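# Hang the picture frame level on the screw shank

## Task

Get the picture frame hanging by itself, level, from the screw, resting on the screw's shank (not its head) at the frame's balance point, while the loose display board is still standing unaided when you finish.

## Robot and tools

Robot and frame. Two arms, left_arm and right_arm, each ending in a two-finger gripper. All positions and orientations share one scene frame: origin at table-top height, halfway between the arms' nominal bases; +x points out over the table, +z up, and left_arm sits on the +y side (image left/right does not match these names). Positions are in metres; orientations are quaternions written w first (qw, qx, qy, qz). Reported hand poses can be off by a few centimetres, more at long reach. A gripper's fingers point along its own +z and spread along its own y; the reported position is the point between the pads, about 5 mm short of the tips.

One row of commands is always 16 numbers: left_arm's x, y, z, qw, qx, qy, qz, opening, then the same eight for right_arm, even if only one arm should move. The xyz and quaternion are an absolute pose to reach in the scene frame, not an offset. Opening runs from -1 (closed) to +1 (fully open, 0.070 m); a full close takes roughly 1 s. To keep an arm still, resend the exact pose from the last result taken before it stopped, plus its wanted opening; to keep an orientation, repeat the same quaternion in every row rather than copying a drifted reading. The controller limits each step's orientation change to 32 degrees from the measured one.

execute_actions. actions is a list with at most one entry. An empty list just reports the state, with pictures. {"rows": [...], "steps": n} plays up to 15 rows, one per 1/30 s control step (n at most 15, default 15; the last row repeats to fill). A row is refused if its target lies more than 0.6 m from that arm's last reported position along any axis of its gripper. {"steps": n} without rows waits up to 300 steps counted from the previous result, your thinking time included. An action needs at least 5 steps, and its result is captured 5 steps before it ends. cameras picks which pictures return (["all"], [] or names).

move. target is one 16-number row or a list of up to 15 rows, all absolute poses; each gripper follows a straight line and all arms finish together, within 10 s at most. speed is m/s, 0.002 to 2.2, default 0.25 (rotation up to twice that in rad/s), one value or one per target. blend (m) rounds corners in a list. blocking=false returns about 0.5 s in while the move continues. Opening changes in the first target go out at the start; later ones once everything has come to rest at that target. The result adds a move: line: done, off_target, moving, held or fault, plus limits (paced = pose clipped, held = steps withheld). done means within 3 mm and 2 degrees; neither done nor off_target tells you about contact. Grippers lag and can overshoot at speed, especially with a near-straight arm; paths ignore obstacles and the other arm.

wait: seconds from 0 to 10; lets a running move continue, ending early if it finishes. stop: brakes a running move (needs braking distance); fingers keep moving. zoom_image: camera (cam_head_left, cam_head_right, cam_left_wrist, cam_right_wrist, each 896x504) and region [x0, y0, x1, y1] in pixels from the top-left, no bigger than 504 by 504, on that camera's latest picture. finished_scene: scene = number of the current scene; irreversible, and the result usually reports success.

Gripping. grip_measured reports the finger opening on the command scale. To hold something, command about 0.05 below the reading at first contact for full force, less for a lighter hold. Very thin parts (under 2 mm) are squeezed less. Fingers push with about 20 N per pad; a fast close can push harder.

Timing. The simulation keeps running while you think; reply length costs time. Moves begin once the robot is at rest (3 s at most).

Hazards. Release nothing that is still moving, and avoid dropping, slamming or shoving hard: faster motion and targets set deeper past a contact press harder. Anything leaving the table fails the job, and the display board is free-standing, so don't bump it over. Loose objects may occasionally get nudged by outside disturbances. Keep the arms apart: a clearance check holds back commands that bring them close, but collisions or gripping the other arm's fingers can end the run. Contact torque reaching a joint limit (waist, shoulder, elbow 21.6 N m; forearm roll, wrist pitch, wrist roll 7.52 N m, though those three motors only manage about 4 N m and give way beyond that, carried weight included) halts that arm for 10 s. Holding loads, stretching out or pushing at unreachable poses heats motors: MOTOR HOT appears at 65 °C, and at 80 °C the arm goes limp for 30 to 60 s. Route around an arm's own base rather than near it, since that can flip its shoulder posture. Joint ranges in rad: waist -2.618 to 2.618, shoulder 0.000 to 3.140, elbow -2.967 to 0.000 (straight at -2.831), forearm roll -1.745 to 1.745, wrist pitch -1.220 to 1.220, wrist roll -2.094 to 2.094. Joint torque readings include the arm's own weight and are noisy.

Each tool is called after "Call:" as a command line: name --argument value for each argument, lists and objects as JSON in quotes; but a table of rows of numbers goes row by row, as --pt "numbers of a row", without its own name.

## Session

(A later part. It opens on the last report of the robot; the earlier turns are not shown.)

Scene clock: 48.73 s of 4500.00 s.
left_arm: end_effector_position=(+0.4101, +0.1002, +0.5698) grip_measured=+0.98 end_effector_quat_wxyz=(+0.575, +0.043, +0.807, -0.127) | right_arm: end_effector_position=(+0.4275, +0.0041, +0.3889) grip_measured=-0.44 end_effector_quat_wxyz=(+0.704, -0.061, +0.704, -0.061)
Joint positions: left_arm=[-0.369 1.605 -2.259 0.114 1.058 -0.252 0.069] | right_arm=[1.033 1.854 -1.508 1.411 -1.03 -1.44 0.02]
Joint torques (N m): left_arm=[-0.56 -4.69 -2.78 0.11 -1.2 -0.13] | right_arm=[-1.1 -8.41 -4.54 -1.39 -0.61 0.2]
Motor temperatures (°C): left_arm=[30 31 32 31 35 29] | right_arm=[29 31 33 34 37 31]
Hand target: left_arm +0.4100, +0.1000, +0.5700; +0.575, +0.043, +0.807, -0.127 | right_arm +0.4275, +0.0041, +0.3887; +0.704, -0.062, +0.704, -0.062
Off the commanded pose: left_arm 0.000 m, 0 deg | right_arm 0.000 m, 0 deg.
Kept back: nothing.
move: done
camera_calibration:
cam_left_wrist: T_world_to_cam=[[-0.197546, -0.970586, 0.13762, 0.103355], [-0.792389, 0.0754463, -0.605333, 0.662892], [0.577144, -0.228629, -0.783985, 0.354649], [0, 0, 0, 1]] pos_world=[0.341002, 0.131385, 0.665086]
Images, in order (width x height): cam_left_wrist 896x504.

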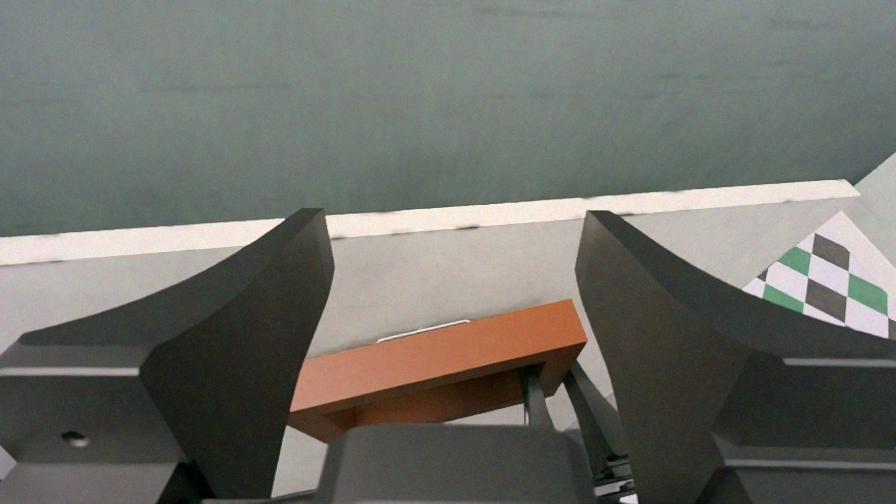

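Call:
move --target '[0.41,0.10,0.57,0.575,0.043,0.807,-0.127,0.98,0.4275,0.003,0.3768,0.7071,0,0.7071,0,-0.54]' --speed 0.04 --cameras '["cam_left_wrist","cam_right_wrist"]'

Call:
zoom_image --camera "cam_left_wrist" --region '[280, 260, 600, 500]'

Call:
zoom_image --camera "cam_left_wrist" --region '[370, 300, 490, 390]'

Scene clock: 51.47 s of 4500.00 s.
left_arm: end_effector_position=(+0.4101, +0.1002, +0.5698) grip_measured=+0.98 end_effector_quat_wxyz=(+0.575, +0.043, +0.807, -0.127) | right_arm: end_effector_position=(+0.4274, +0.0029, +0.3772) grip_measured=-0.44 end_effector_quat_wxyz=(+0.707, +0.001, +0.707, +0.001)
Joint positions: left_arm=[-0.369 1.605 -2.259 0.114 1.058 -0.252 0.069] | right_arm=[1.032 1.859 -1.467 1.384 -1.037 -1.213 0.02]
Joint torques (N m): left_arm=[-0.58 -4.62 -2.71 0.12 -1.22 -0.13] | right_arm=[-1.07 -8.39 -4.46 -1.36 -0.66 0.19]
Motor temperatures (°C): left_arm=[30 31 32 31 35 29] | right_arm=[29 31 33 34 37 31]
Hand target: left_arm +0.4100, +0.1000, +0.5700; +0.575, +0.043, +0.807, -0.127 | right_arm +0.4275, +0.0030, +0.3768; +0.707, +0.000, +0.707, +0.000
Off the commanded pose: left_arm 0.000 m, 0 deg | right_arm 0.000 m, 0 deg.
Kept back: nothing.
move: done
camera_calibration:
cam_left_wrist: T_world_to_cam=[[-0.197546, -0.970586, 0.13762, 0.103355], [-0.792389, 0.0754463, -0.605333, 0.662892], [0.577144, -0.228629, -0.783985, 0.354649], [0, 0, 0, 1]] pos_world=[0.341002, 0.131385, 0.665086]
cam_right_wrist: T_world_to_cam=[[-0.0100063, -0.999117, -0.0408071, 0.0232033], [-0.610155, 0.038432, -0.791349, 0.55294], [0.792219, 0.0169802, -0.610001, 0.00981167], [0, 0, 0, 1]] pos_world=[0.329838, 0.00176559, 0.4445]
Images, in order (width x height): cam_left_wrist 896x504, cam_right_wrist 896x504.

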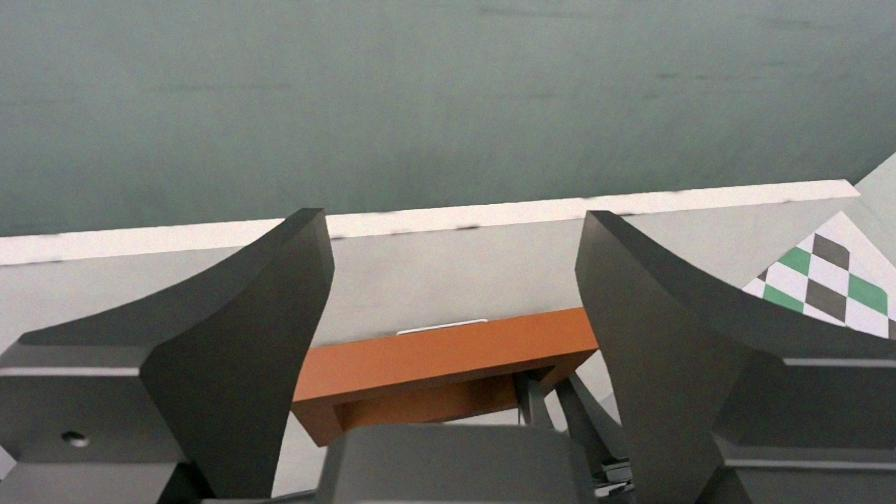

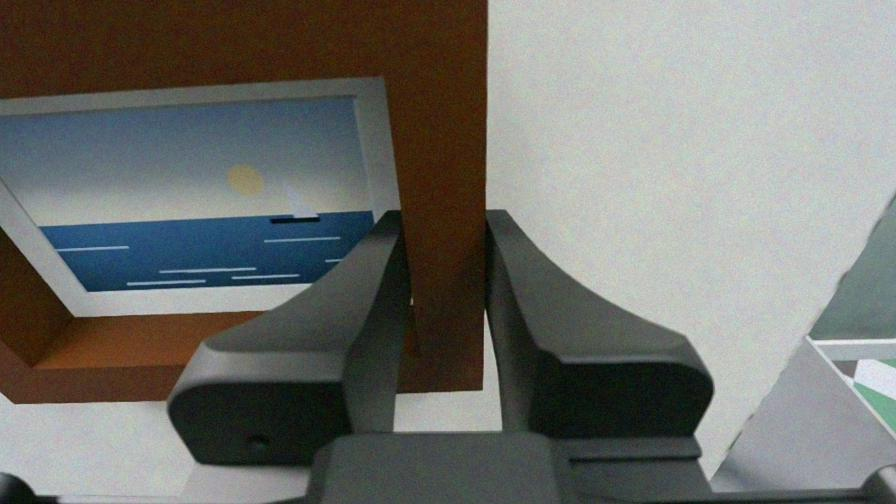

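Scaled by 1.575 from the camera's 896x504 image, which has a finer 1280x720 frame.

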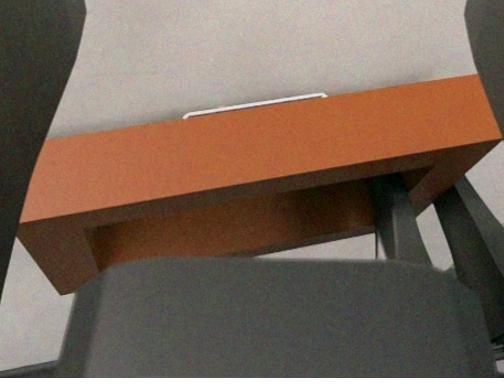

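Scaled by 4.200 from the camera's 896x504 image, which has a finer 1280x720 frame.

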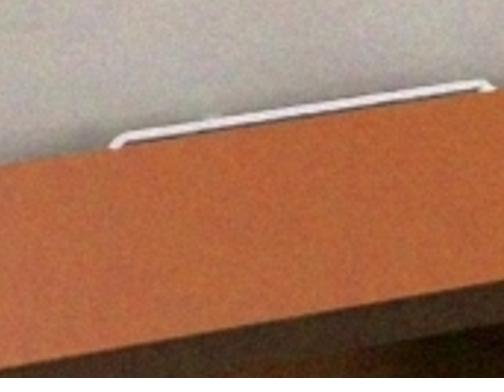

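Call:
move --target '[0.41,0.10,0.57,0.575,0.043,0.807,-0.127,0.98,0.4275,0.003,0.3735,0.7071,0,0.7071,0,-0.54]' --speed 0.02 --cameras '["cam_left_wrist"]'

Call:
zoom_image --camera "cam_left_wrist" --region '[370, 300, 490, 390]'

Scene clock: 52.43 s of 4500.00 s.
left_arm: end_effector_position=(+0.4101, +0.1002, +0.5698) grip_measured=+0.98 end_effector_quat_wxyz=(+0.575, +0.043, +0.807, -0.127) | right_arm: end_effector_position=(+0.4275, +0.0030, +0.3737) grip_measured=-0.44 end_effector_quat_wxyz=(+0.707, +0.000, +0.707, +0.000)
Joint positions: left_arm=[-0.369 1.605 -2.259 0.114 1.058 -0.252 0.069] | right_arm=[1.032 1.861 -1.457 1.377 -1.039 -1.2 0.02]
Joint torques (N m): left_arm=[-0.65 -5.1 -2.9 0.12 -1.22 -0.15] | right_arm=[-0.55 -8.35 -4.4 -1.38 -0.58 0.42]
Motor temperatures (°C): left_arm=[30 31 32 31 35 29] | right_arm=[29 31 33 34 37 31]
Hand target: left_arm +0.4100, +0.1000, +0.5700; +0.575, +0.043, +0.807, -0.127 | right_arm +0.4275, +0.0030, +0.3735; +0.707, +0.000, +0.707, +0.000
Off the commanded pose: left_arm 0.000 m, 0 deg | right_arm 0.000 m, 0 deg.
Kept back: nothing.
move: done
camera_calibration:
cam_left_wrist: T_world_to_cam=[[-0.197546, -0.970586, 0.13762, 0.103355], [-0.792389, 0.0754463, -0.605333, 0.662892], [0.577144, -0.228629, -0.783985, 0.354649], [0, 0, 0, 1]] pos_world=[0.341002, 0.131385, 0.665086]
Images, in order (width x height): cam_left_wrist 896x504.

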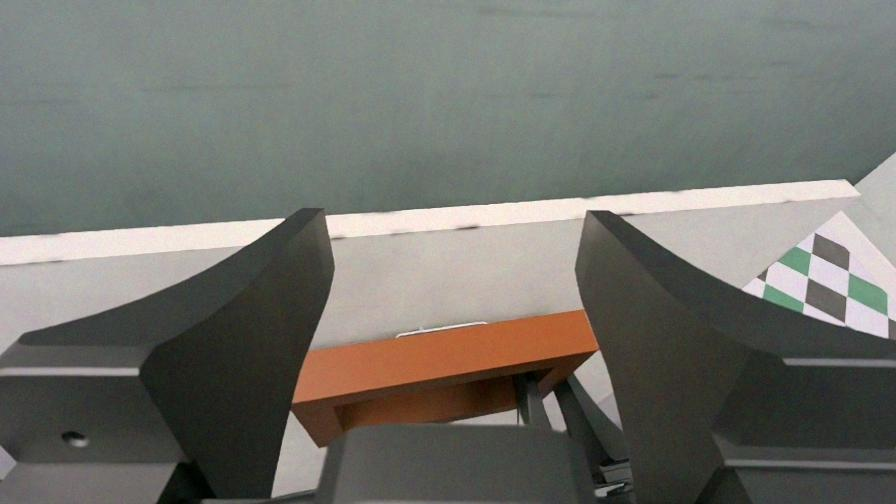

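Scaled by 4.200 from the camera's 896x504 image, which has a finer 1280x720 frame.

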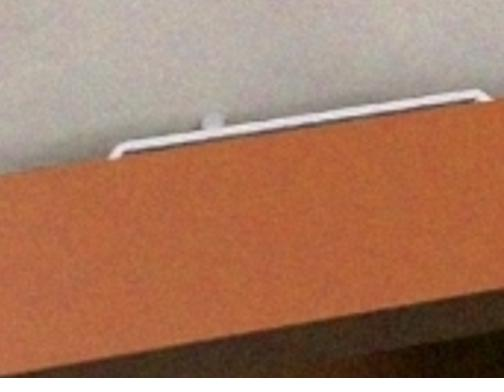

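Call:
move --target '[0.41,0.10,0.57,0.575,0.043,0.807,-0.127,0.98,0.4275,0.003,0.3715,0.7071,0,0.7071,0,-0.54]' --speed 0.02 --cameras '["cam_left_wrist"]'

Call:
zoom_image --camera "cam_left_wrist" --region '[370, 300, 490, 390]'

Scene clock: 53.37 s of 4500.00 s.
left_arm: end_effector_position=(+0.4101, +0.1002, +0.5698) grip_measured=+0.98 end_effector_quat_wxyz=(+0.575, +0.043, +0.807, -0.127) | right_arm: end_effector_position=(+0.4275, +0.0030, +0.3717) grip_measured=-0.44 end_effector_quat_wxyz=(+0.707, +0.000, +0.707, +0.000)
Joint positions: left_arm=[-0.369 1.605 -2.259 0.114 1.058 -0.252 0.069] | right_arm=[1.032 1.863 -1.451 1.372 -1.04 -1.191 0.02]
Joint torques (N m): left_arm=[-0.38 -4.72 -2.74 0.11 -1.22 -0.13] | right_arm=[0.16 -7.99 -4.05 -1.23 -0.6 0.38]
Motor temperatures (°C): left_arm=[30 31 32 31 35 29] | right_arm=[29 31 33 34 37 31]
Hand target: left_arm +0.4100, +0.1000, +0.5700; +0.575, +0.043, +0.807, -0.127 | right_arm +0.4275, +0.0030, +0.3715; +0.707, +0.000, +0.707, +0.000
Off the commanded pose: left_arm 0.000 m, 0 deg | right_arm 0.000 m, 0 deg.
Kept back: nothing.
move: done
camera_calibration:
cam_left_wrist: T_world_to_cam=[[-0.197546, -0.970586, 0.13762, 0.103355], [-0.792389, 0.0754463, -0.605333, 0.662892], [0.577144, -0.228629, -0.783985, 0.354649], [0, 0, 0, 1]] pos_world=[0.341002, 0.131385, 0.665086]
Images, in order (width x height): cam_left_wrist 896x504.

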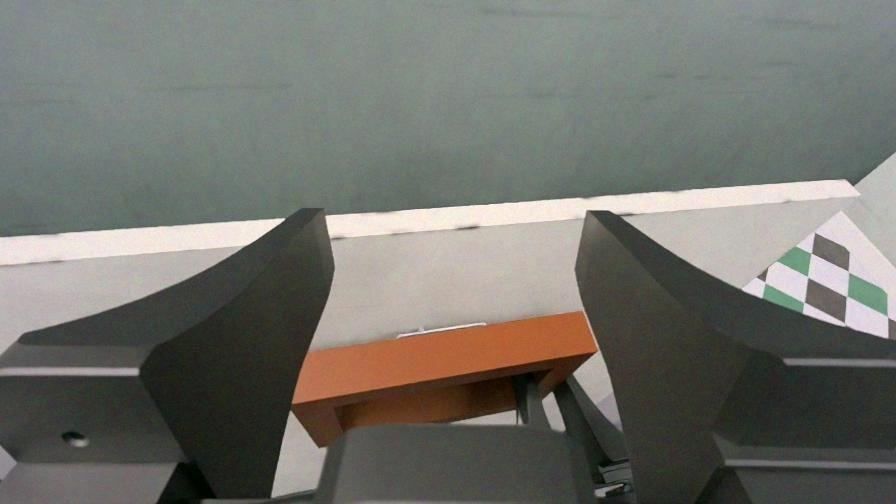

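Scaled by 4.200 from the camera's 896x504 image, which has a finer 1280x720 frame.

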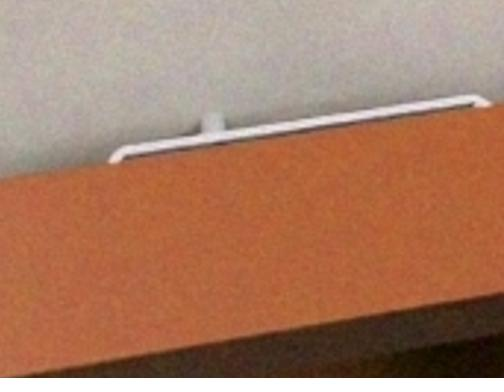

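Call:
move --target '[0.41,0.10,0.57,0.575,0.043,0.807,-0.127,0.98,0.4275,0.003,0.37,0.7071,0,0.7071,0,-0.54]' --speed 0.02 --cameras '["cam_left_wrist"]'

Call:
zoom_image --camera "cam_left_wrist" --region '[370, 300, 490, 390]'

Scene clock: 54.30 s of 4500.00 s.
left_arm: end_effector_position=(+0.4101, +0.1002, +0.5698) grip_measured=+0.98 end_effector_quat_wxyz=(+0.575, +0.043, +0.807, -0.127) | right_arm: end_effector_position=(+0.4274, +0.0029, +0.3705) grip_measured=-0.44 end_effector_quat_wxyz=(+0.707, +0.001, +0.707, +0.001)
Joint positions: left_arm=[-0.369 1.605 -2.259 0.114 1.058 -0.252 0.069] | right_arm=[1.032 1.864 -1.448 1.369 -1.041 -1.185 0.019]
Joint torques (N m): left_arm=[-0.53 -4.77 -2.81 0.12 -1.25 -0.1] | right_arm=[0.7 -7.18 -3.74 -1.18 -0.37 0.22]
Motor temperatures (°C): left_arm=[30 31 32 31 35 29] | right_arm=[29 31 33 34 37 31]
Hand target: left_arm +0.4100, +0.1000, +0.5700; +0.575, +0.043, +0.807, -0.127 | right_arm +0.4275, +0.0030, +0.3700; +0.707, +0.000, +0.707, +0.000
Off the commanded pose: left_arm 0.000 m, 0 deg | right_arm 0.001 m, 0 deg.
Kept back: nothing.
move: done
camera_calibration:
cam_left_wrist: T_world_to_cam=[[-0.197546, -0.970586, 0.13762, 0.103355], [-0.792389, 0.0754463, -0.605333, 0.662892], [0.577144, -0.228629, -0.783985, 0.354649], [0, 0, 0, 1]] pos_world=[0.341002, 0.131385, 0.665086]
Images, in order (width x height): cam_left_wrist 896x504.

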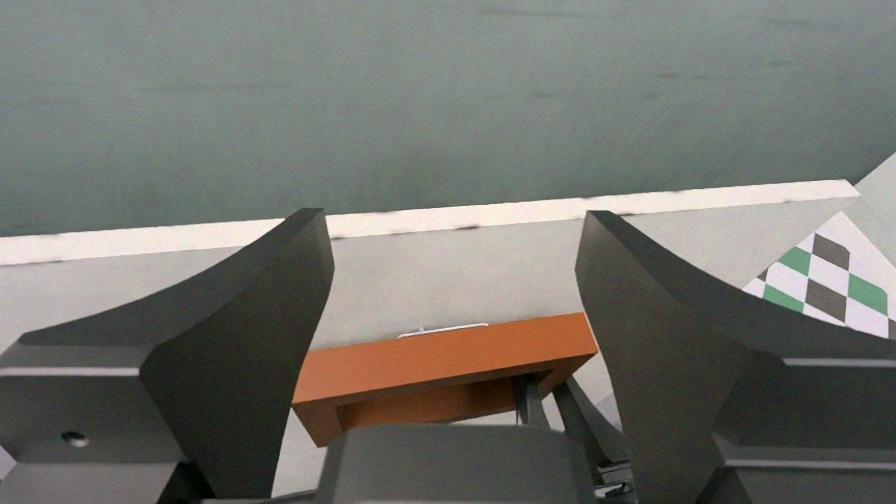

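Scaled by 4.200 from the camera's 896x504 image, which has a finer 1280x720 frame.

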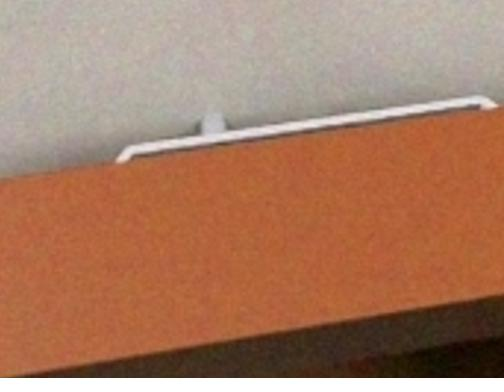

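Call:
move --pt "0.41 0.10 0.57 0.575 0.043 0.807 -0.127 0.98 0.4275 0.003 0.3703 0.7071 0 0.7071 0 -0.40" --pt "0.41 0.10 0.57 0.575 0.043 0.807 -0.127 0.98 0.4275 0.003 0.3703 0.7071 0 0.7071 0 -0.28" --speed 0.02 --cameras '["cam_left_wrist","cam_right_wrist"]'

Call:
zoom_image --camera "cam_left_wrist" --region '[370, 300, 490, 390]'

Scene clock: 55.73 s of 4500.00 s.
left_arm: end_effector_position=(+0.4101, +0.1002, +0.5698) grip_measured=+0.98 end_effector_quat_wxyz=(+0.575, +0.043, +0.807, -0.127) | right_arm: end_effector_position=(+0.4274, +0.0030, +0.3705) grip_measured=-0.28 end_effector_quat_wxyz=(+0.707, +0.000, +0.707, +0.000)
Joint positions: left_arm=[-0.369 1.605 -2.259 0.114 1.058 -0.252 0.069] | right_arm=[1.032 1.864 -1.448 1.369 -1.041 -1.186 0.025]
Joint torques (N m): left_arm=[-0.73 -4.81 -2.78 0.1 -1.26 -0.13] | right_arm=[0.04 -8.44 -4.43 -1.01 -0.44 -0.07]
Motor temperatures (°C): left_arm=[30 31 32 31 35 29] | right_arm=[29 31 33 34 37 31]
Hand target: left_arm +0.4100, +0.1000, +0.5700; +0.575, +0.043, +0.807, -0.127 | right_arm +0.4275, +0.0030, +0.3703; +0.707, +0.000, +0.707, +0.000
Off the commanded pose: left_arm 0.000 m, 0 deg | right_arm 0.000 m, 0 deg.
Kept back: nothing.
move: done
camera_calibration:
cam_left_wrist: T_world_to_cam=[[-0.197546, -0.970586, 0.13762, 0.103355], [-0.792389, 0.0754463, -0.605333, 0.662892], [0.577144, -0.228629, -0.783985, 0.354649], [0, 0, 0, 1]] pos_world=[0.341002, 0.131385, 0.665086]
cam_right_wrist: T_world_to_cam=[[-0.0095249, -0.999177, -0.0394345, 0.0223636], [-0.610168, 0.0370509, -0.791405, 0.547583], [0.792215, 0.0165236, -0.610019, 0.00567024], [0, 0, 0, 1]] pos_world=[0.329838, 0.001963, 0.437701]
Images, in order (width x height): cam_left_wrist 896x504, cam_right_wrist 896x504.

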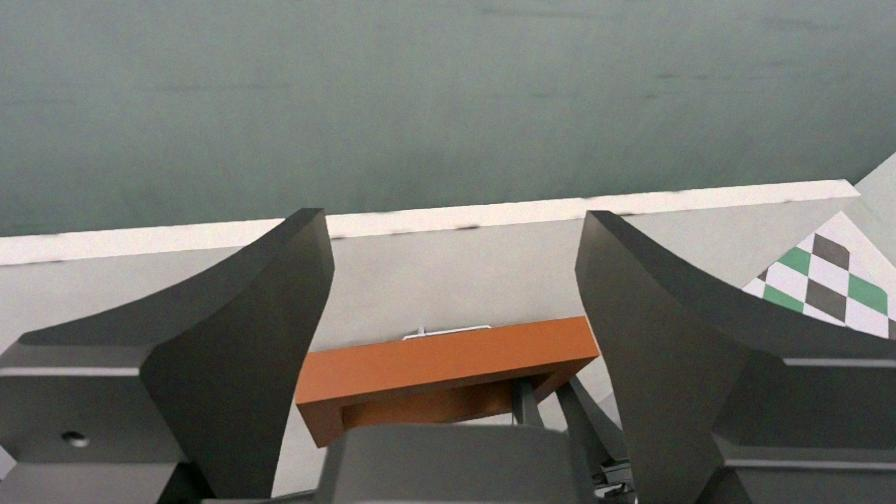

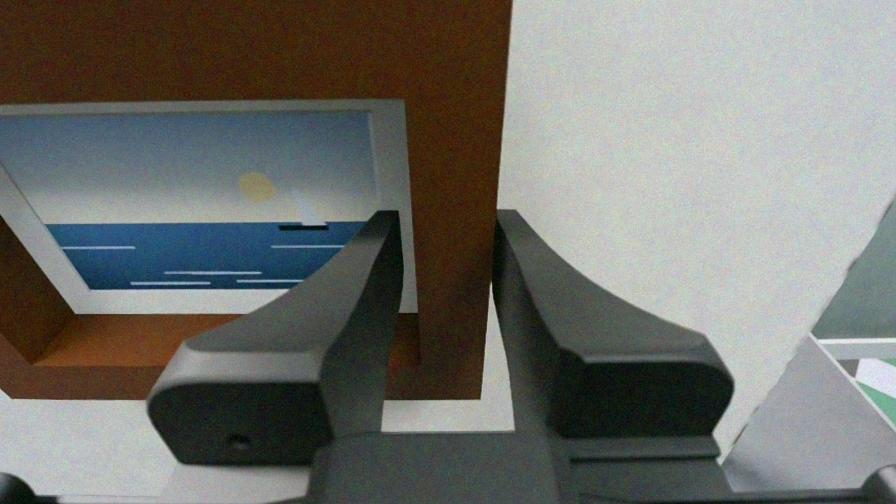

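Scaled by 4.200 from the camera's 896x504 image, which has a finer 1280x720 frame.

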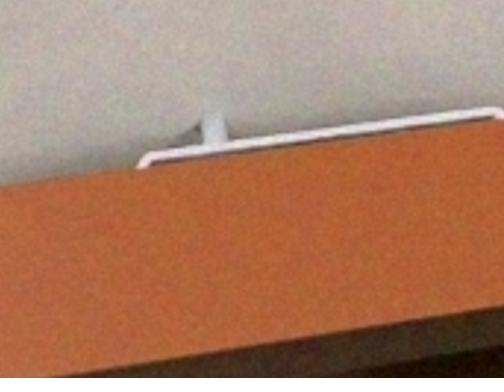

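Call:
move --target '[0.41,0.10,0.57,0.575,0.043,0.807,-0.127,0.98,0.4275,0.003,0.3703,0.7071,0,0.7071,0,-0.10]' --speed 0.02 --cameras '["cam_left_wrist","cam_right_wrist"]'

Call:
zoom_image --camera "cam_left_wrist" --region '[370, 300, 490, 390]'

Scene clock: 56.57 s of 4500.00 s.
left_arm: end_effector_position=(+0.4101, +0.1002, +0.5698) grip_measured=+0.98 end_effector_quat_wxyz=(+0.575, +0.043, +0.807, -0.127) | right_arm: end_effector_position=(+0.4274, +0.0030, +0.3705) grip_measured=-0.10 end_effector_quat_wxyz=(+0.707, +0.000, +0.707, +0.000)
Joint positions: left_arm=[-0.369 1.605 -2.259 0.114 1.058 -0.252 0.069] | right_arm=[1.032 1.864 -1.448 1.369 -1.041 -1.186 0.031]
Joint torques (N m): left_arm=[-0.52 -4.81 -2.71 0.09 -1.23 -0.14] | right_arm=[-0.44 -8.97 -4.09 -0.87 -0.44 0.01]
Motor temperatures (°C): left_arm=[30 31 32 31 35 29] | right_arm=[29 31 33 34 37 31]
Hand target: left_arm +0.4100, +0.1000, +0.5700; +0.575, +0.043, +0.807, -0.127 | right_arm +0.4275, +0.0030, +0.3703; +0.707, +0.000, +0.707, +0.000
Off the commanded pose: left_arm 0.000 m, 0 deg | right_arm 0.000 m, 0 deg.
Kept back: nothing.
move: done
camera_calibration:
cam_left_wrist: T_world_to_cam=[[-0.197546, -0.970586, 0.13762, 0.103355], [-0.792389, 0.0754463, -0.605333, 0.662892], [0.577144, -0.228629, -0.783985, 0.354649], [0, 0, 0, 1]] pos_world=[0.341002, 0.131385, 0.665086]
cam_right_wrist: T_world_to_cam=[[-0.0095249, -0.999177, -0.0394345, 0.0223636], [-0.610168, 0.0370509, -0.791405, 0.547583], [0.792215, 0.0165236, -0.610019, 0.00567024], [0, 0, 0, 1]] pos_world=[0.329838, 0.001963, 0.437701]
Images, in order (width x height): cam_left_wrist 896x504, cam_right_wrist 896x504.

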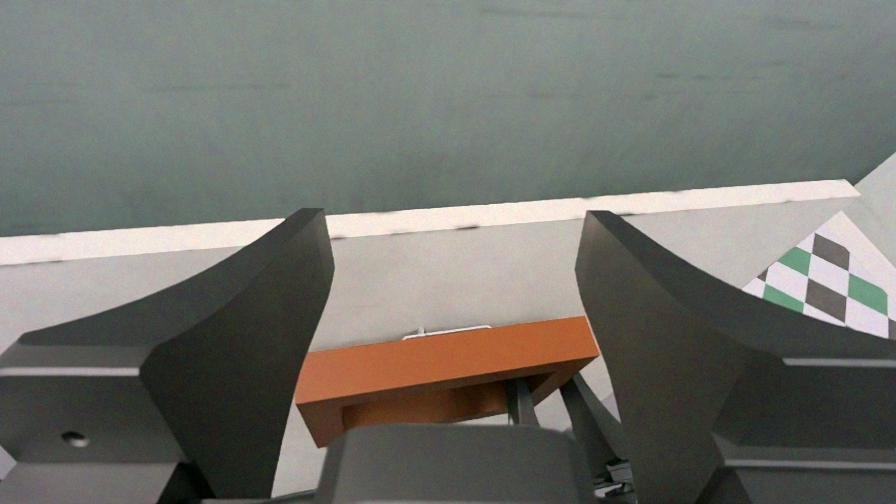

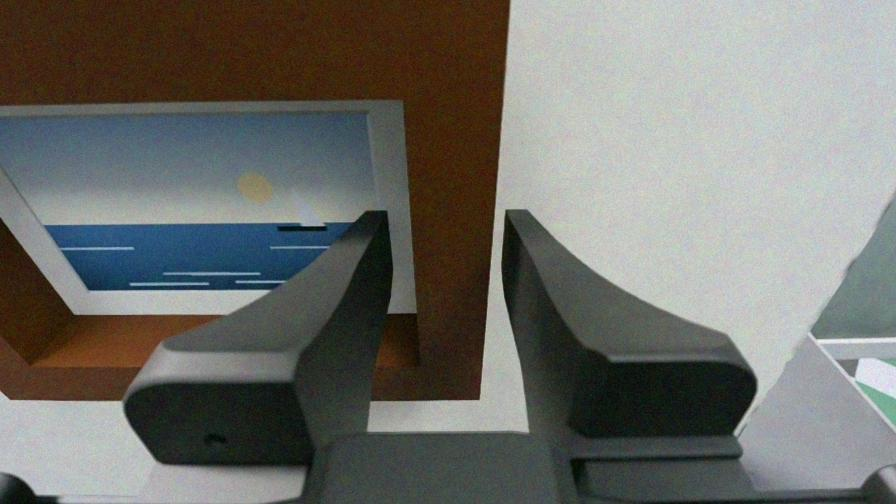

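Scaled by 4.200 from the camera's 896x504 image, which has a finer 1280x720 frame.

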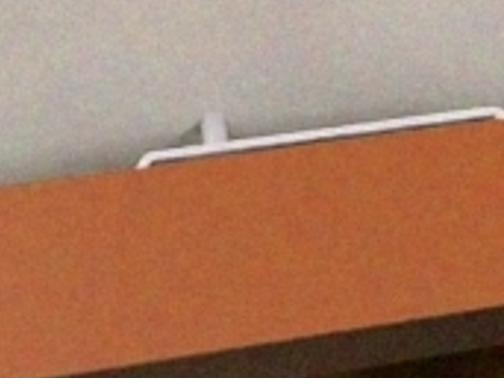

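Call:
move --pt "0.41 0.10 0.57 0.575 0.043 0.807 -0.127 0.98 0.4275 0.003 0.3703 0.7071 0 0.7071 0 0.25" --pt "0.41 0.10 0.57 0.575 0.043 0.807 -0.127 0.98 0.36 0.003 0.3703 0.7071 0 0.7071 0 0.25" --speed 0.05 --cameras '["cam_left_wrist","cam_right_wrist"]'

Call:
zoom_image --camera "cam_left_wrist" --region '[390, 300, 510, 390]'

Scene clock: 60.47 s of 4500.00 s.
left_arm: end_effector_position=(+0.4101, +0.1002, +0.5698) grip_measured=+0.98 end_effector_quat_wxyz=(+0.575, +0.043, +0.807, -0.127) | right_arm: end_effector_position=(+0.3596, +0.0031, +0.3703) grip_measured=+0.25 end_effector_quat_wxyz=(+0.707, +0.000, +0.707, +0.000)
Joint positions: left_arm=[-0.369 1.605 -2.259 0.114 1.058 -0.252 0.069] | right_arm=[1.206 1.758 -1.296 1.421 -1.21 -1.169 0.044]
Joint torques (N m): left_arm=[-0.64 -4.75 -2.81 0.12 -1.28 -0.11] | right_arm=[-0.52 -7.18 -3.88 -1.06 -0.2 0.24]
Motor temperatures (°C): left_arm=[30 31 32 31 35 29] | right_arm=[29 31 33 34 37 31]
Hand target: left_arm +0.4100, +0.1000, +0.5700; +0.575, +0.043, +0.807, -0.127 | right_arm +0.3600, +0.0030, +0.3703; +0.707, +0.000, +0.707, +0.000
Off the commanded pose: left_arm 0.000 m, 0 deg | right_arm 0.000 m, 0 deg.
Kept back: nothing.
move: done
camera_calibration:
cam_left_wrist: T_world_to_cam=[[-0.197546, -0.970586, 0.13762, 0.103355], [-0.792389, 0.0754463, -0.605333, 0.662892], [0.577144, -0.228629, -0.783985, 0.354649], [0, 0, 0, 1]] pos_world=[0.341002, 0.131385, 0.665086]
cam_right_wrist: T_world_to_cam=[[-0.00962455, -0.999231, -0.038018, 0.0213124], [-0.610161, 0.0359899, -0.79146, 0.506072], [0.792219, 0.0155797, -0.610038, 0.0592665], [0, 0, 0, 1]] pos_world=[0.262038, 0.00215912, 0.437501]
Images, in order (width x height): cam_left_wrist 896x504, cam_right_wrist 896x504.

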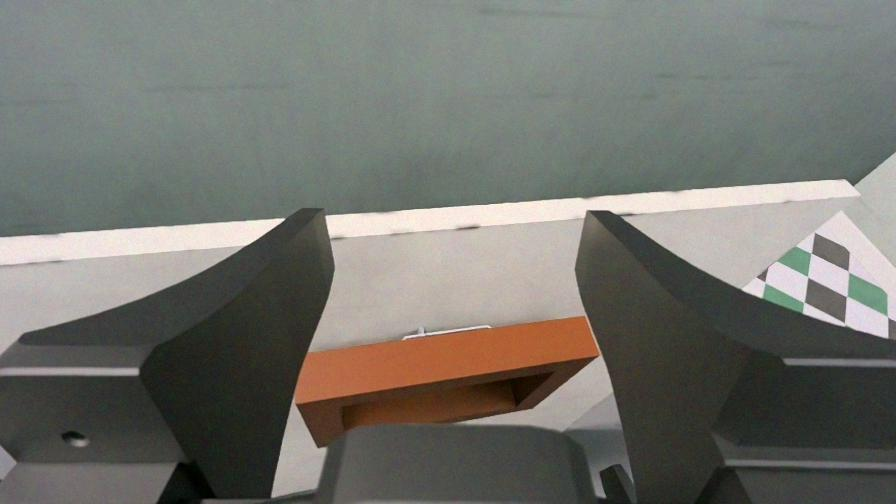

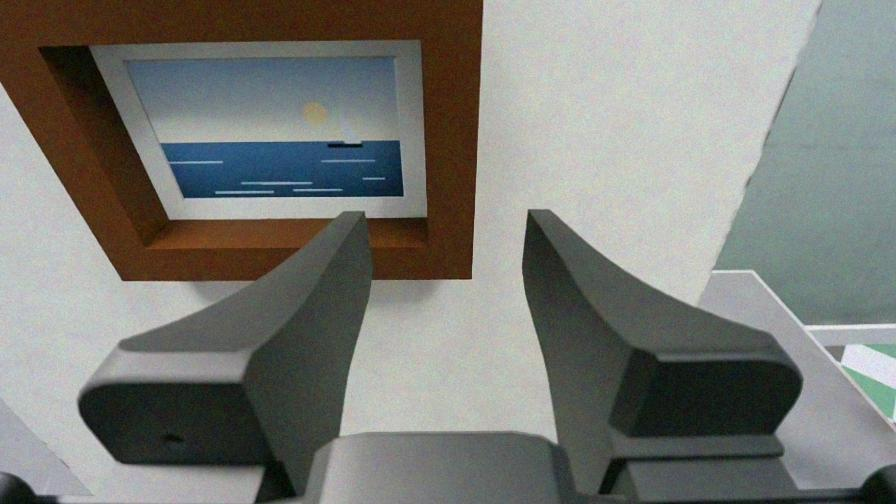

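Scaled by 4.200 from the camera's 896x504 image, which has a finer 1280x720 frame.

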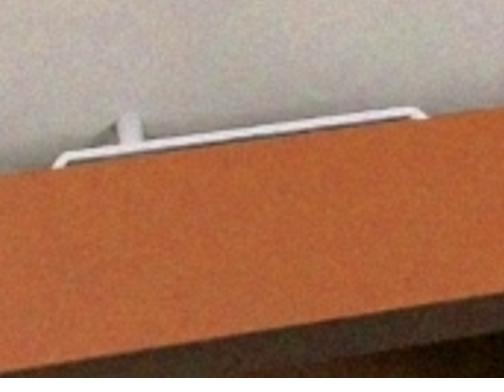

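Call:
move --pt "0.41 0.10 0.57 0.575 0.043 0.807 -0.127 0.98 0.30 0.003 0.40 0.7071 0 0.7071 0 0.25" --pt "0.41 0.10 0.57 0.575 0.043 0.807 -0.127 0.98 0.29 0.003 0.49 0.7071 0 0.7071 0 0.25" --speed 0.2 --cameras '["cam_right_wrist"]'

Scene clock: 63.10 s of 4500.00 s.
left_arm: end_effector_position=(+0.4101, +0.1002, +0.5698) grip_measured=+0.98 end_effector_quat_wxyz=(+0.575, +0.043, +0.807, -0.127) | right_arm: end_effector_position=(+0.2903, +0.0027, +0.4905) grip_measured=+0.25 end_effector_quat_wxyz=(+0.708, -0.049, +0.703, +0.049)
Joint positions: left_arm=[-0.369 1.605 -2.259 0.114 1.058 -0.252 0.069] | right_arm=[1.385 1.551 -1.513 1.581 -1.224 -1.62 0.044]
Joint torques (N m): left_arm=[-0.47 -4.73 -2.83 0.1 -1.3 -0.12] | right_arm=[0.28 -4.54 -3.49 -1.05 -0.05 0.25]
Motor temperatures (°C): left_arm=[30 31 32 31 35 29] | right_arm=[29 31 33 34 37 31]
Hand target: left_arm +0.4100, +0.1000, +0.5700; +0.575, +0.043, +0.807, -0.127 | right_arm +0.2904, +0.0029, +0.4900; +0.708, -0.048, +0.703, +0.048
Off the commanded pose: left_arm 0.000 m, 0 deg | right_arm 0.001 m, 8 deg.
joint sent to its limit (right arm) — joint 5 (wrist pitch), lower limit.
Kept back: nothing.
move: off_target (right_arm)
camera_calibration:
cam_right_wrist: T_world_to_cam=[[0.127748, -0.991054, -0.038626, -0.0148238], [-0.603628, -0.0467886, -0.795892, 0.55943], [0.786965, 0.124989, -0.604205, 0.185935], [0, 0, 0, 1]] pos_world=[0.193257, -0.0117561, 0.557016]
Images, in order (width x height): cam_right_wrist 896x504.

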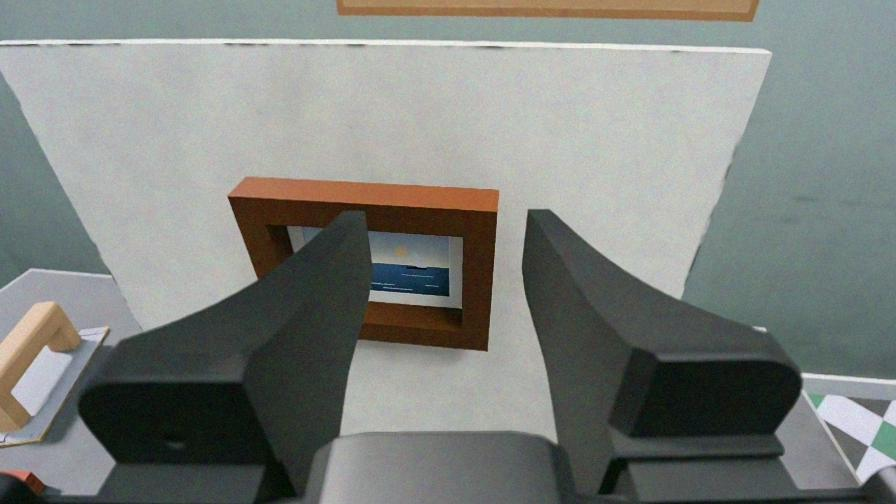

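Call:
move --pt "0.41 0.10 0.57 0.575 0.043 0.807 -0.127 0.98 0.30 0.0 0.39 0.70704 0.0093 0.70704 0.0093 0.15" --pt "0.41 0.10 0.57 0.575 0.043 0.807 -0.127 0.98 0.38 -0.0004 0.3703 0.70704 0.0093 0.70704 0.0093 0.15" --pt "0.41 0.10 0.57 0.575 0.043 0.807 -0.127 0.98 0.4275 -0.0004 0.3703 0.70704 0.0093 0.70704 0.0093 0.15" --speed '[0.25,0.12,0.04]' --cameras '["cam_right_wrist","cam_left_wrist"]'

Call:
zoom_image --camera "cam_right_wrist" --region '[300, 60, 600, 300]'

Call:
zoom_image --camera "cam_left_wrist" --region '[390, 300, 510, 390]'

Scene clock: 67.70 s of 4500.00 s.
left_arm: end_effector_position=(+0.4101, +0.1002, +0.5698) grip_measured=+0.98 end_effector_quat_wxyz=(+0.575, +0.043, +0.807, -0.127) | right_arm: end_effector_position=(+0.4278, -0.0005, +0.3702) grip_measured=+0.15 end_effector_quat_wxyz=(+0.707, +0.010, +0.707, +0.010)
Joint positions: left_arm=[-0.369 1.605 -2.259 0.114 1.058 -0.252 0.069] | right_arm=[1.026 1.855 -1.434 1.365 -1.037 -1.153 0.04]
Joint torques (N m): left_arm=[-0.33 -4.73 -2.68 0.08 -1.3 -0.14] | right_arm=[0.73 -7.79 -4.04 -1.02 -0.42 -0.07]
Motor temperatures (°C): left_arm=[30 31 32 31 35 29] | right_arm=[29 31 33 34 37 31]
Hand target: left_arm +0.4100, +0.1000, +0.5700; +0.575, +0.043, +0.807, -0.127 | right_arm +0.4275, -0.0004, +0.3703; +0.707, +0.009, +0.707, +0.009
Off the commanded pose: left_arm 0.000 m, 0 deg | right_arm 0.000 m, 0 deg.
Kept back: nothing.
move: done
camera_calibration:
cam_left_wrist: T_world_to_cam=[[-0.197546, -0.970586, 0.13762, 0.103355], [-0.792389, 0.0754463, -0.605333, 0.662892], [0.577144, -0.228629, -0.783985, 0.354649], [0, 0, 0, 1]] pos_world=[0.341002, 0.131385, 0.665086]
cam_right_wrist: T_world_to_cam=[[-0.0101997, -0.997783, -0.0657676, 0.0288724], [-0.610547, 0.0583019, -0.789831, 0.547286], [0.791914, 0.0320982, -0.609788, 0.00530516], [0, 0, 0, 1]] pos_world=[0.330237, -0.0032697, 0.437397]
Images, in order (width x height): cam_left_wrist 896x504, cam_right_wrist 896x504.

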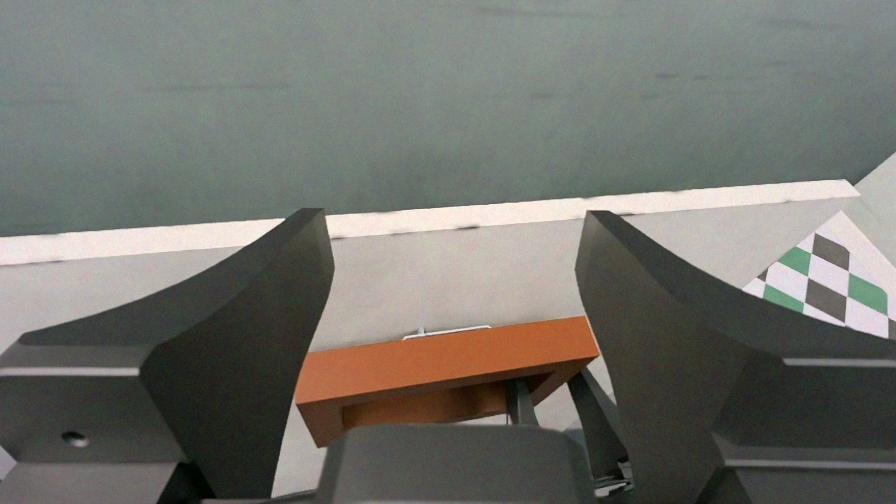

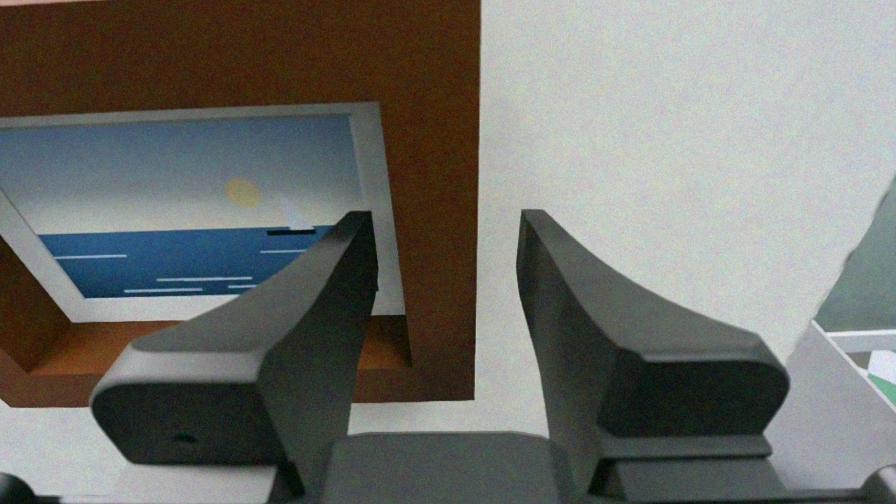

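Scaled by 1.680 from the camera's 896x504 image, which has a finer 1280x720 frame.

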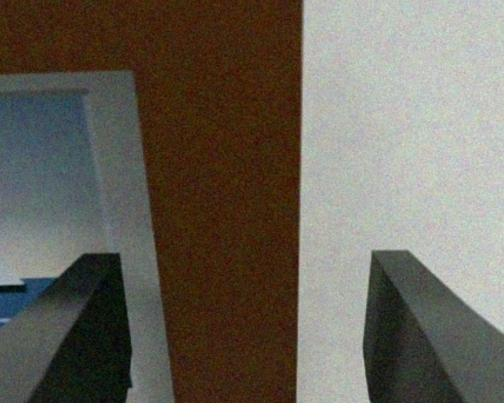

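Scaled by 4.200 from the camera's 896x504 image, which has a finer 1280x720 frame.

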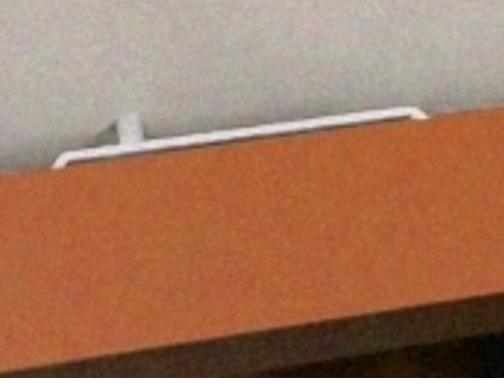

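Call:
move --pt "0.41 0.10 0.57 0.575 0.043 0.807 -0.127 0.98 0.4275 0.0018 0.3703 0.70704 0.0093 0.70704 0.0093 0.15" --pt "0.41 0.10 0.57 0.575 0.043 0.807 -0.127 0.98 0.4275 0.0018 0.3703 0.70704 0.0093 0.70704 0.0093 -0.30" --speed 0.03 --cameras '["cam_right_wrist"]'

Call:
zoom_image --camera "cam_right_wrist" --region '[300, 60, 600, 300]'

Scene clock: 69.30 s of 4500.00 s.
left_arm: end_effector_position=(+0.4101, +0.1002, +0.5698) grip_measured=+0.98 end_effector_quat_wxyz=(+0.575, +0.043, +0.807, -0.127) | right_arm: end_effector_position=(+0.4275, +0.0017, +0.3705) grip_measured=-0.30 end_effector_quat_wxyz=(+0.707, +0.010, +0.707, +0.010)
Joint positions: left_arm=[-0.369 1.605 -2.259 0.114 1.058 -0.252 0.069] | right_arm=[1.03 1.861 -1.443 1.368 -1.04 -1.157 0.025]
Joint torques (N m): left_arm=[-0.32 -4.81 -2.71 0.08 -1.3 -0.11] | right_arm=[0.41 -7.03 -4.55 -0.87 -0.43 -0.08]
Motor temperatures (°C): left_arm=[30 31 32 31 35 29] | right_arm=[29 31 33 34 37 31]
Hand target: left_arm +0.4100, +0.1000, +0.5700; +0.575, +0.043, +0.807, -0.127 | right_arm +0.4275, +0.0018, +0.3703; +0.707, +0.009, +0.707, +0.009
Off the commanded pose: left_arm 0.000 m, 0 deg | right_arm 0.000 m, 0 deg.
Kept back: nothing.
move: done
camera_calibration:
cam_right_wrist: T_world_to_cam=[[-0.00983552, -0.997771, -0.0660052, 0.0309696], [-0.610107, 0.0582861, -0.790172, 0.547223], [0.792258, 0.0324985, -0.60932, 0.0053398], [0, 0, 0, 1]] pos_world=[0.329939, -0.00116843, 0.437698]
Images, in order (width x height): cam_right_wrist 896x504.

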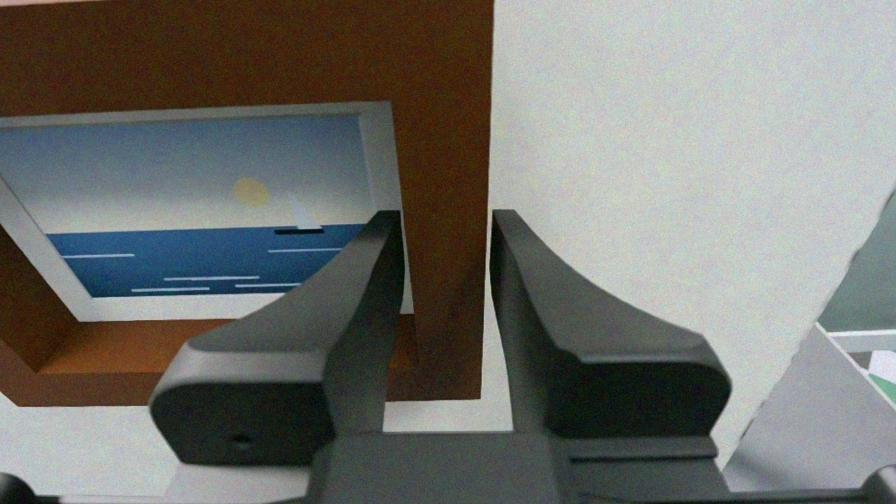

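Scaled by 1.680 from the camera's 896x504 image, which has a finer 1280x720 frame.

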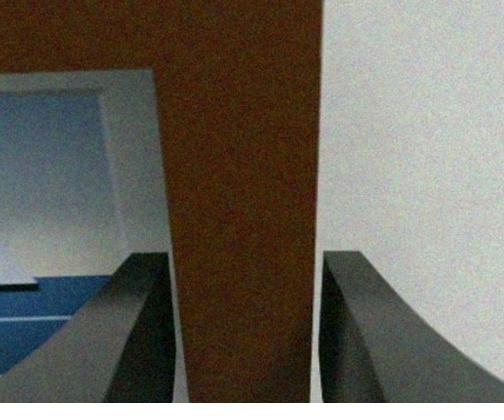

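Call:
move --pt "0.41 0.10 0.57 0.575 0.043 0.807 -0.127 0.98 0.4275 0.0016 0.3703 0.70704 0.0093 0.70704 0.0093 -0.40" --pt "0.41 0.10 0.57 0.575 0.043 0.807 -0.127 0.98 0.4275 0.0016 0.3703 0.70704 0.0093 0.70704 0.0093 -0.54" --speed 0.03 --cameras '["cam_right_wrist","cam_left_wrist"]'

Call:
zoom_image --camera "cam_left_wrist" --region '[390, 300, 510, 390]'

Scene clock: 70.80 s of 4500.00 s.
left_arm: end_effector_position=(+0.4101, +0.1002, +0.5698) grip_measured=+0.98 end_effector_quat_wxyz=(+0.575, +0.043, +0.807, -0.127) | right_arm: end_effector_position=(+0.4275, +0.0017, +0.3705) grip_measured=-0.45 end_effector_quat_wxyz=(+0.707, +0.010, +0.707, +0.010)
Joint positions: left_arm=[-0.369 1.605 -2.259 0.114 1.058 -0.252 0.069] | right_arm=[1.03 1.861 -1.443 1.368 -1.04 -1.157 0.019]
Joint torques (N m): left_arm=[-0.27 -4.85 -2.7 0.08 -1.29 -0.09] | right_arm=[-0.61 -9.44 -3.85 -1.11 -0.58 0.39]
Motor temperatures (°C): left_arm=[30 31 32 31 35 29] | right_arm=[29 31 33 34 37 31]
Hand target: left_arm +0.4100, +0.1000, +0.5700; +0.575, +0.043, +0.807, -0.127 | right_arm +0.4275, +0.0016, +0.3703; +0.707, +0.009, +0.707, +0.009
Off the commanded pose: left_arm 0.000 m, 0 deg | right_arm 0.000 m, 0 deg.
Kept back: nothing.
move: done
camera_calibration:
cam_left_wrist: T_world_to_cam=[[-0.197546, -0.970586, 0.13762, 0.103355], [-0.792389, 0.0754463, -0.605333, 0.662892], [0.577144, -0.228629, -0.783985, 0.354649], [0, 0, 0, 1]] pos_world=[0.341002, 0.131385, 0.665086]
cam_right_wrist: T_world_to_cam=[[-0.00983552, -0.997771, -0.0660052, 0.0309696], [-0.610107, 0.0582861, -0.790172, 0.547223], [0.792258, 0.0324985, -0.60932, 0.0053398], [0, 0, 0, 1]] pos_world=[0.329939, -0.00116843, 0.437698]
Images, in order (width x height): cam_left_wrist 896x504, cam_right_wrist 896x504.

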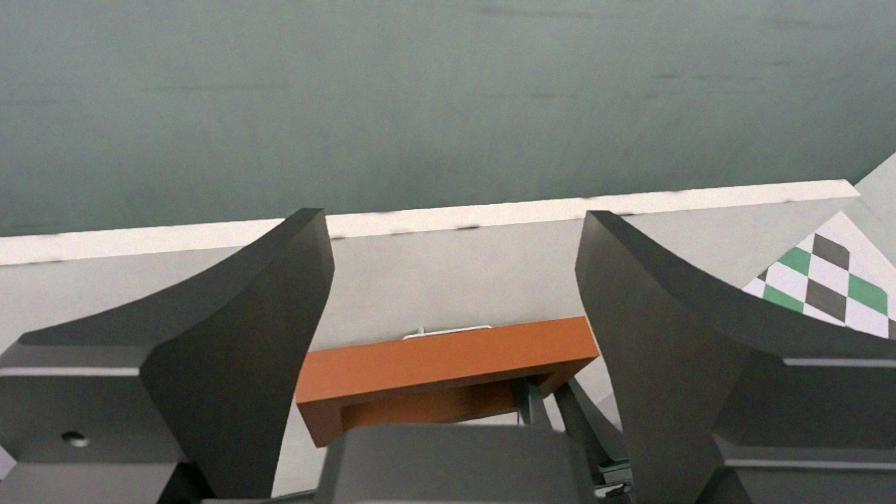

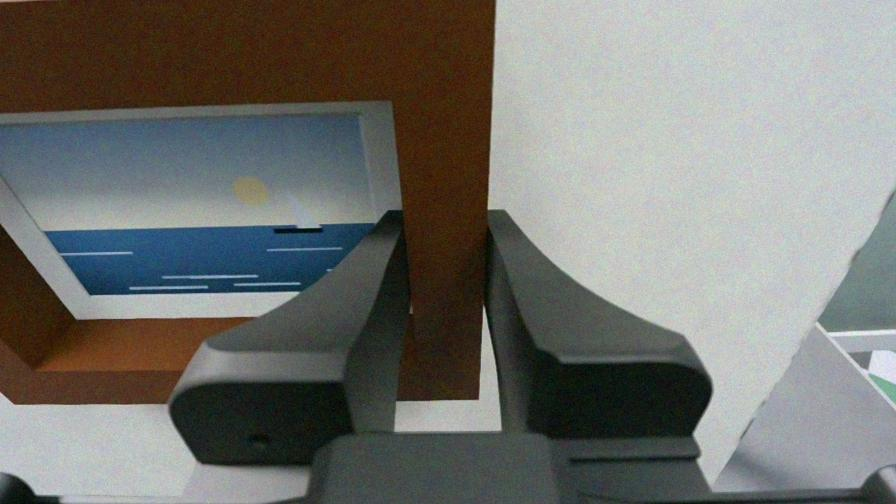

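Scaled by 4.200 from the camera's 896x504 image, which has a finer 1280x720 frame.

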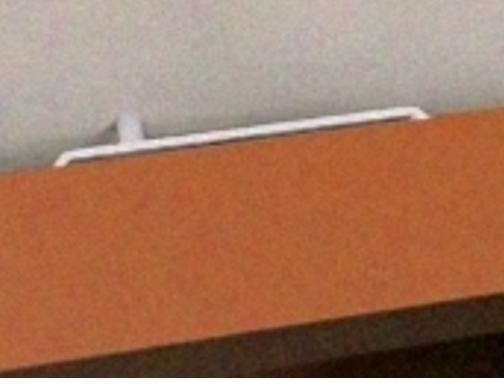

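Call:
move --pt "0.41 0.10 0.57 0.575 0.043 0.807 -0.127 0.98 0.4275 0.0017 0.3745 0.70704 0.0093 0.70704 0.0093 -0.54" --pt "0.41 0.10 0.57 0.575 0.043 0.807 -0.127 0.98 0.4275 0.0053 0.3745 0.70704 0.0093 0.70704 0.0093 -0.54" --speed 0.02 --cameras '["cam_left_wrist"]'

Call:
zoom_image --camera "cam_left_wrist" --region '[390, 300, 510, 390]'

Scene clock: 72.43 s of 4500.00 s.
left_arm: end_effector_position=(+0.4101, +0.1002, +0.5698) grip_measured=+0.98 end_effector_quat_wxyz=(+0.575, +0.043, +0.807, -0.127) | right_arm: end_effector_position=(+0.4276, +0.0049, +0.3751) grip_measured=-0.45 end_effector_quat_wxyz=(+0.707, +0.010, +0.707, +0.010)
Joint positions: left_arm=[-0.369 1.605 -2.259 0.114 1.058 -0.252 0.069] | right_arm=[1.034 1.867 -1.47 1.381 -1.041 -1.182 0.019]
Joint torques (N m): left_arm=[-0.3 -4.94 -2.8 0.02 -1.33 -0.08] | right_arm=[0.63 -8.3 -5.03 -1.29 -0.58 0.22]
Motor temperatures (°C): left_arm=[30 31 32 31 35 29] | right_arm=[29 31 33 34 37 31]
Hand target: left_arm +0.4100, +0.1000, +0.5700; +0.575, +0.043, +0.807, -0.127 | right_arm +0.4275, +0.0053, +0.3745; +0.707, +0.009, +0.707, +0.009
Off the commanded pose: left_arm 0.000 m, 0 deg | right_arm 0.001 m, 0 deg.
Kept back: nothing.
move: done
camera_calibration:
cam_left_wrist: T_world_to_cam=[[-0.197546, -0.970586, 0.13762, 0.103355], [-0.792389, 0.0754463, -0.605333, 0.662892], [0.577144, -0.228629, -0.783985, 0.354649], [0, 0, 0, 1]] pos_world=[0.341002, 0.131385, 0.665086]
Images, in order (width x height): cam_left_wrist 896x504.

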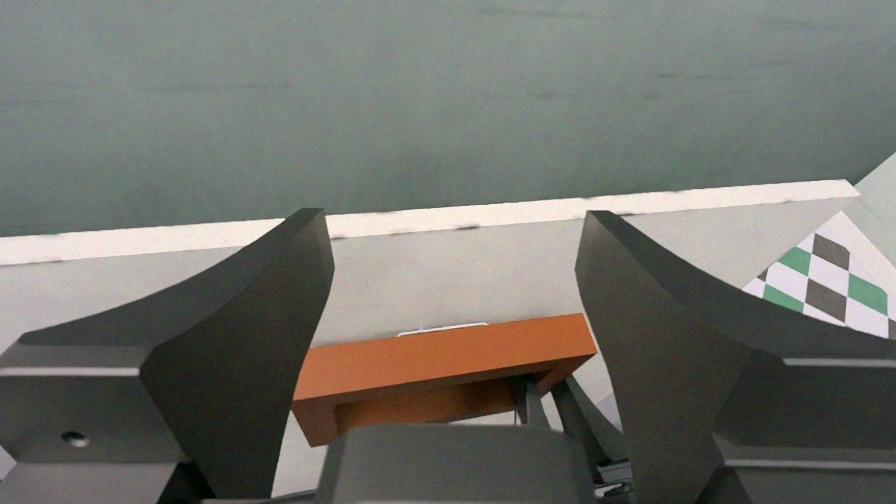

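Scaled by 4.200 from the camera's 896x504 image, which has a finer 1280x720 frame.

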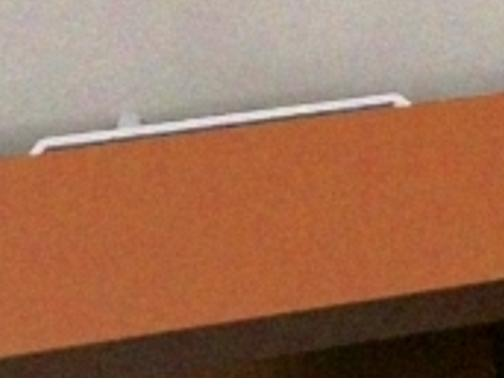

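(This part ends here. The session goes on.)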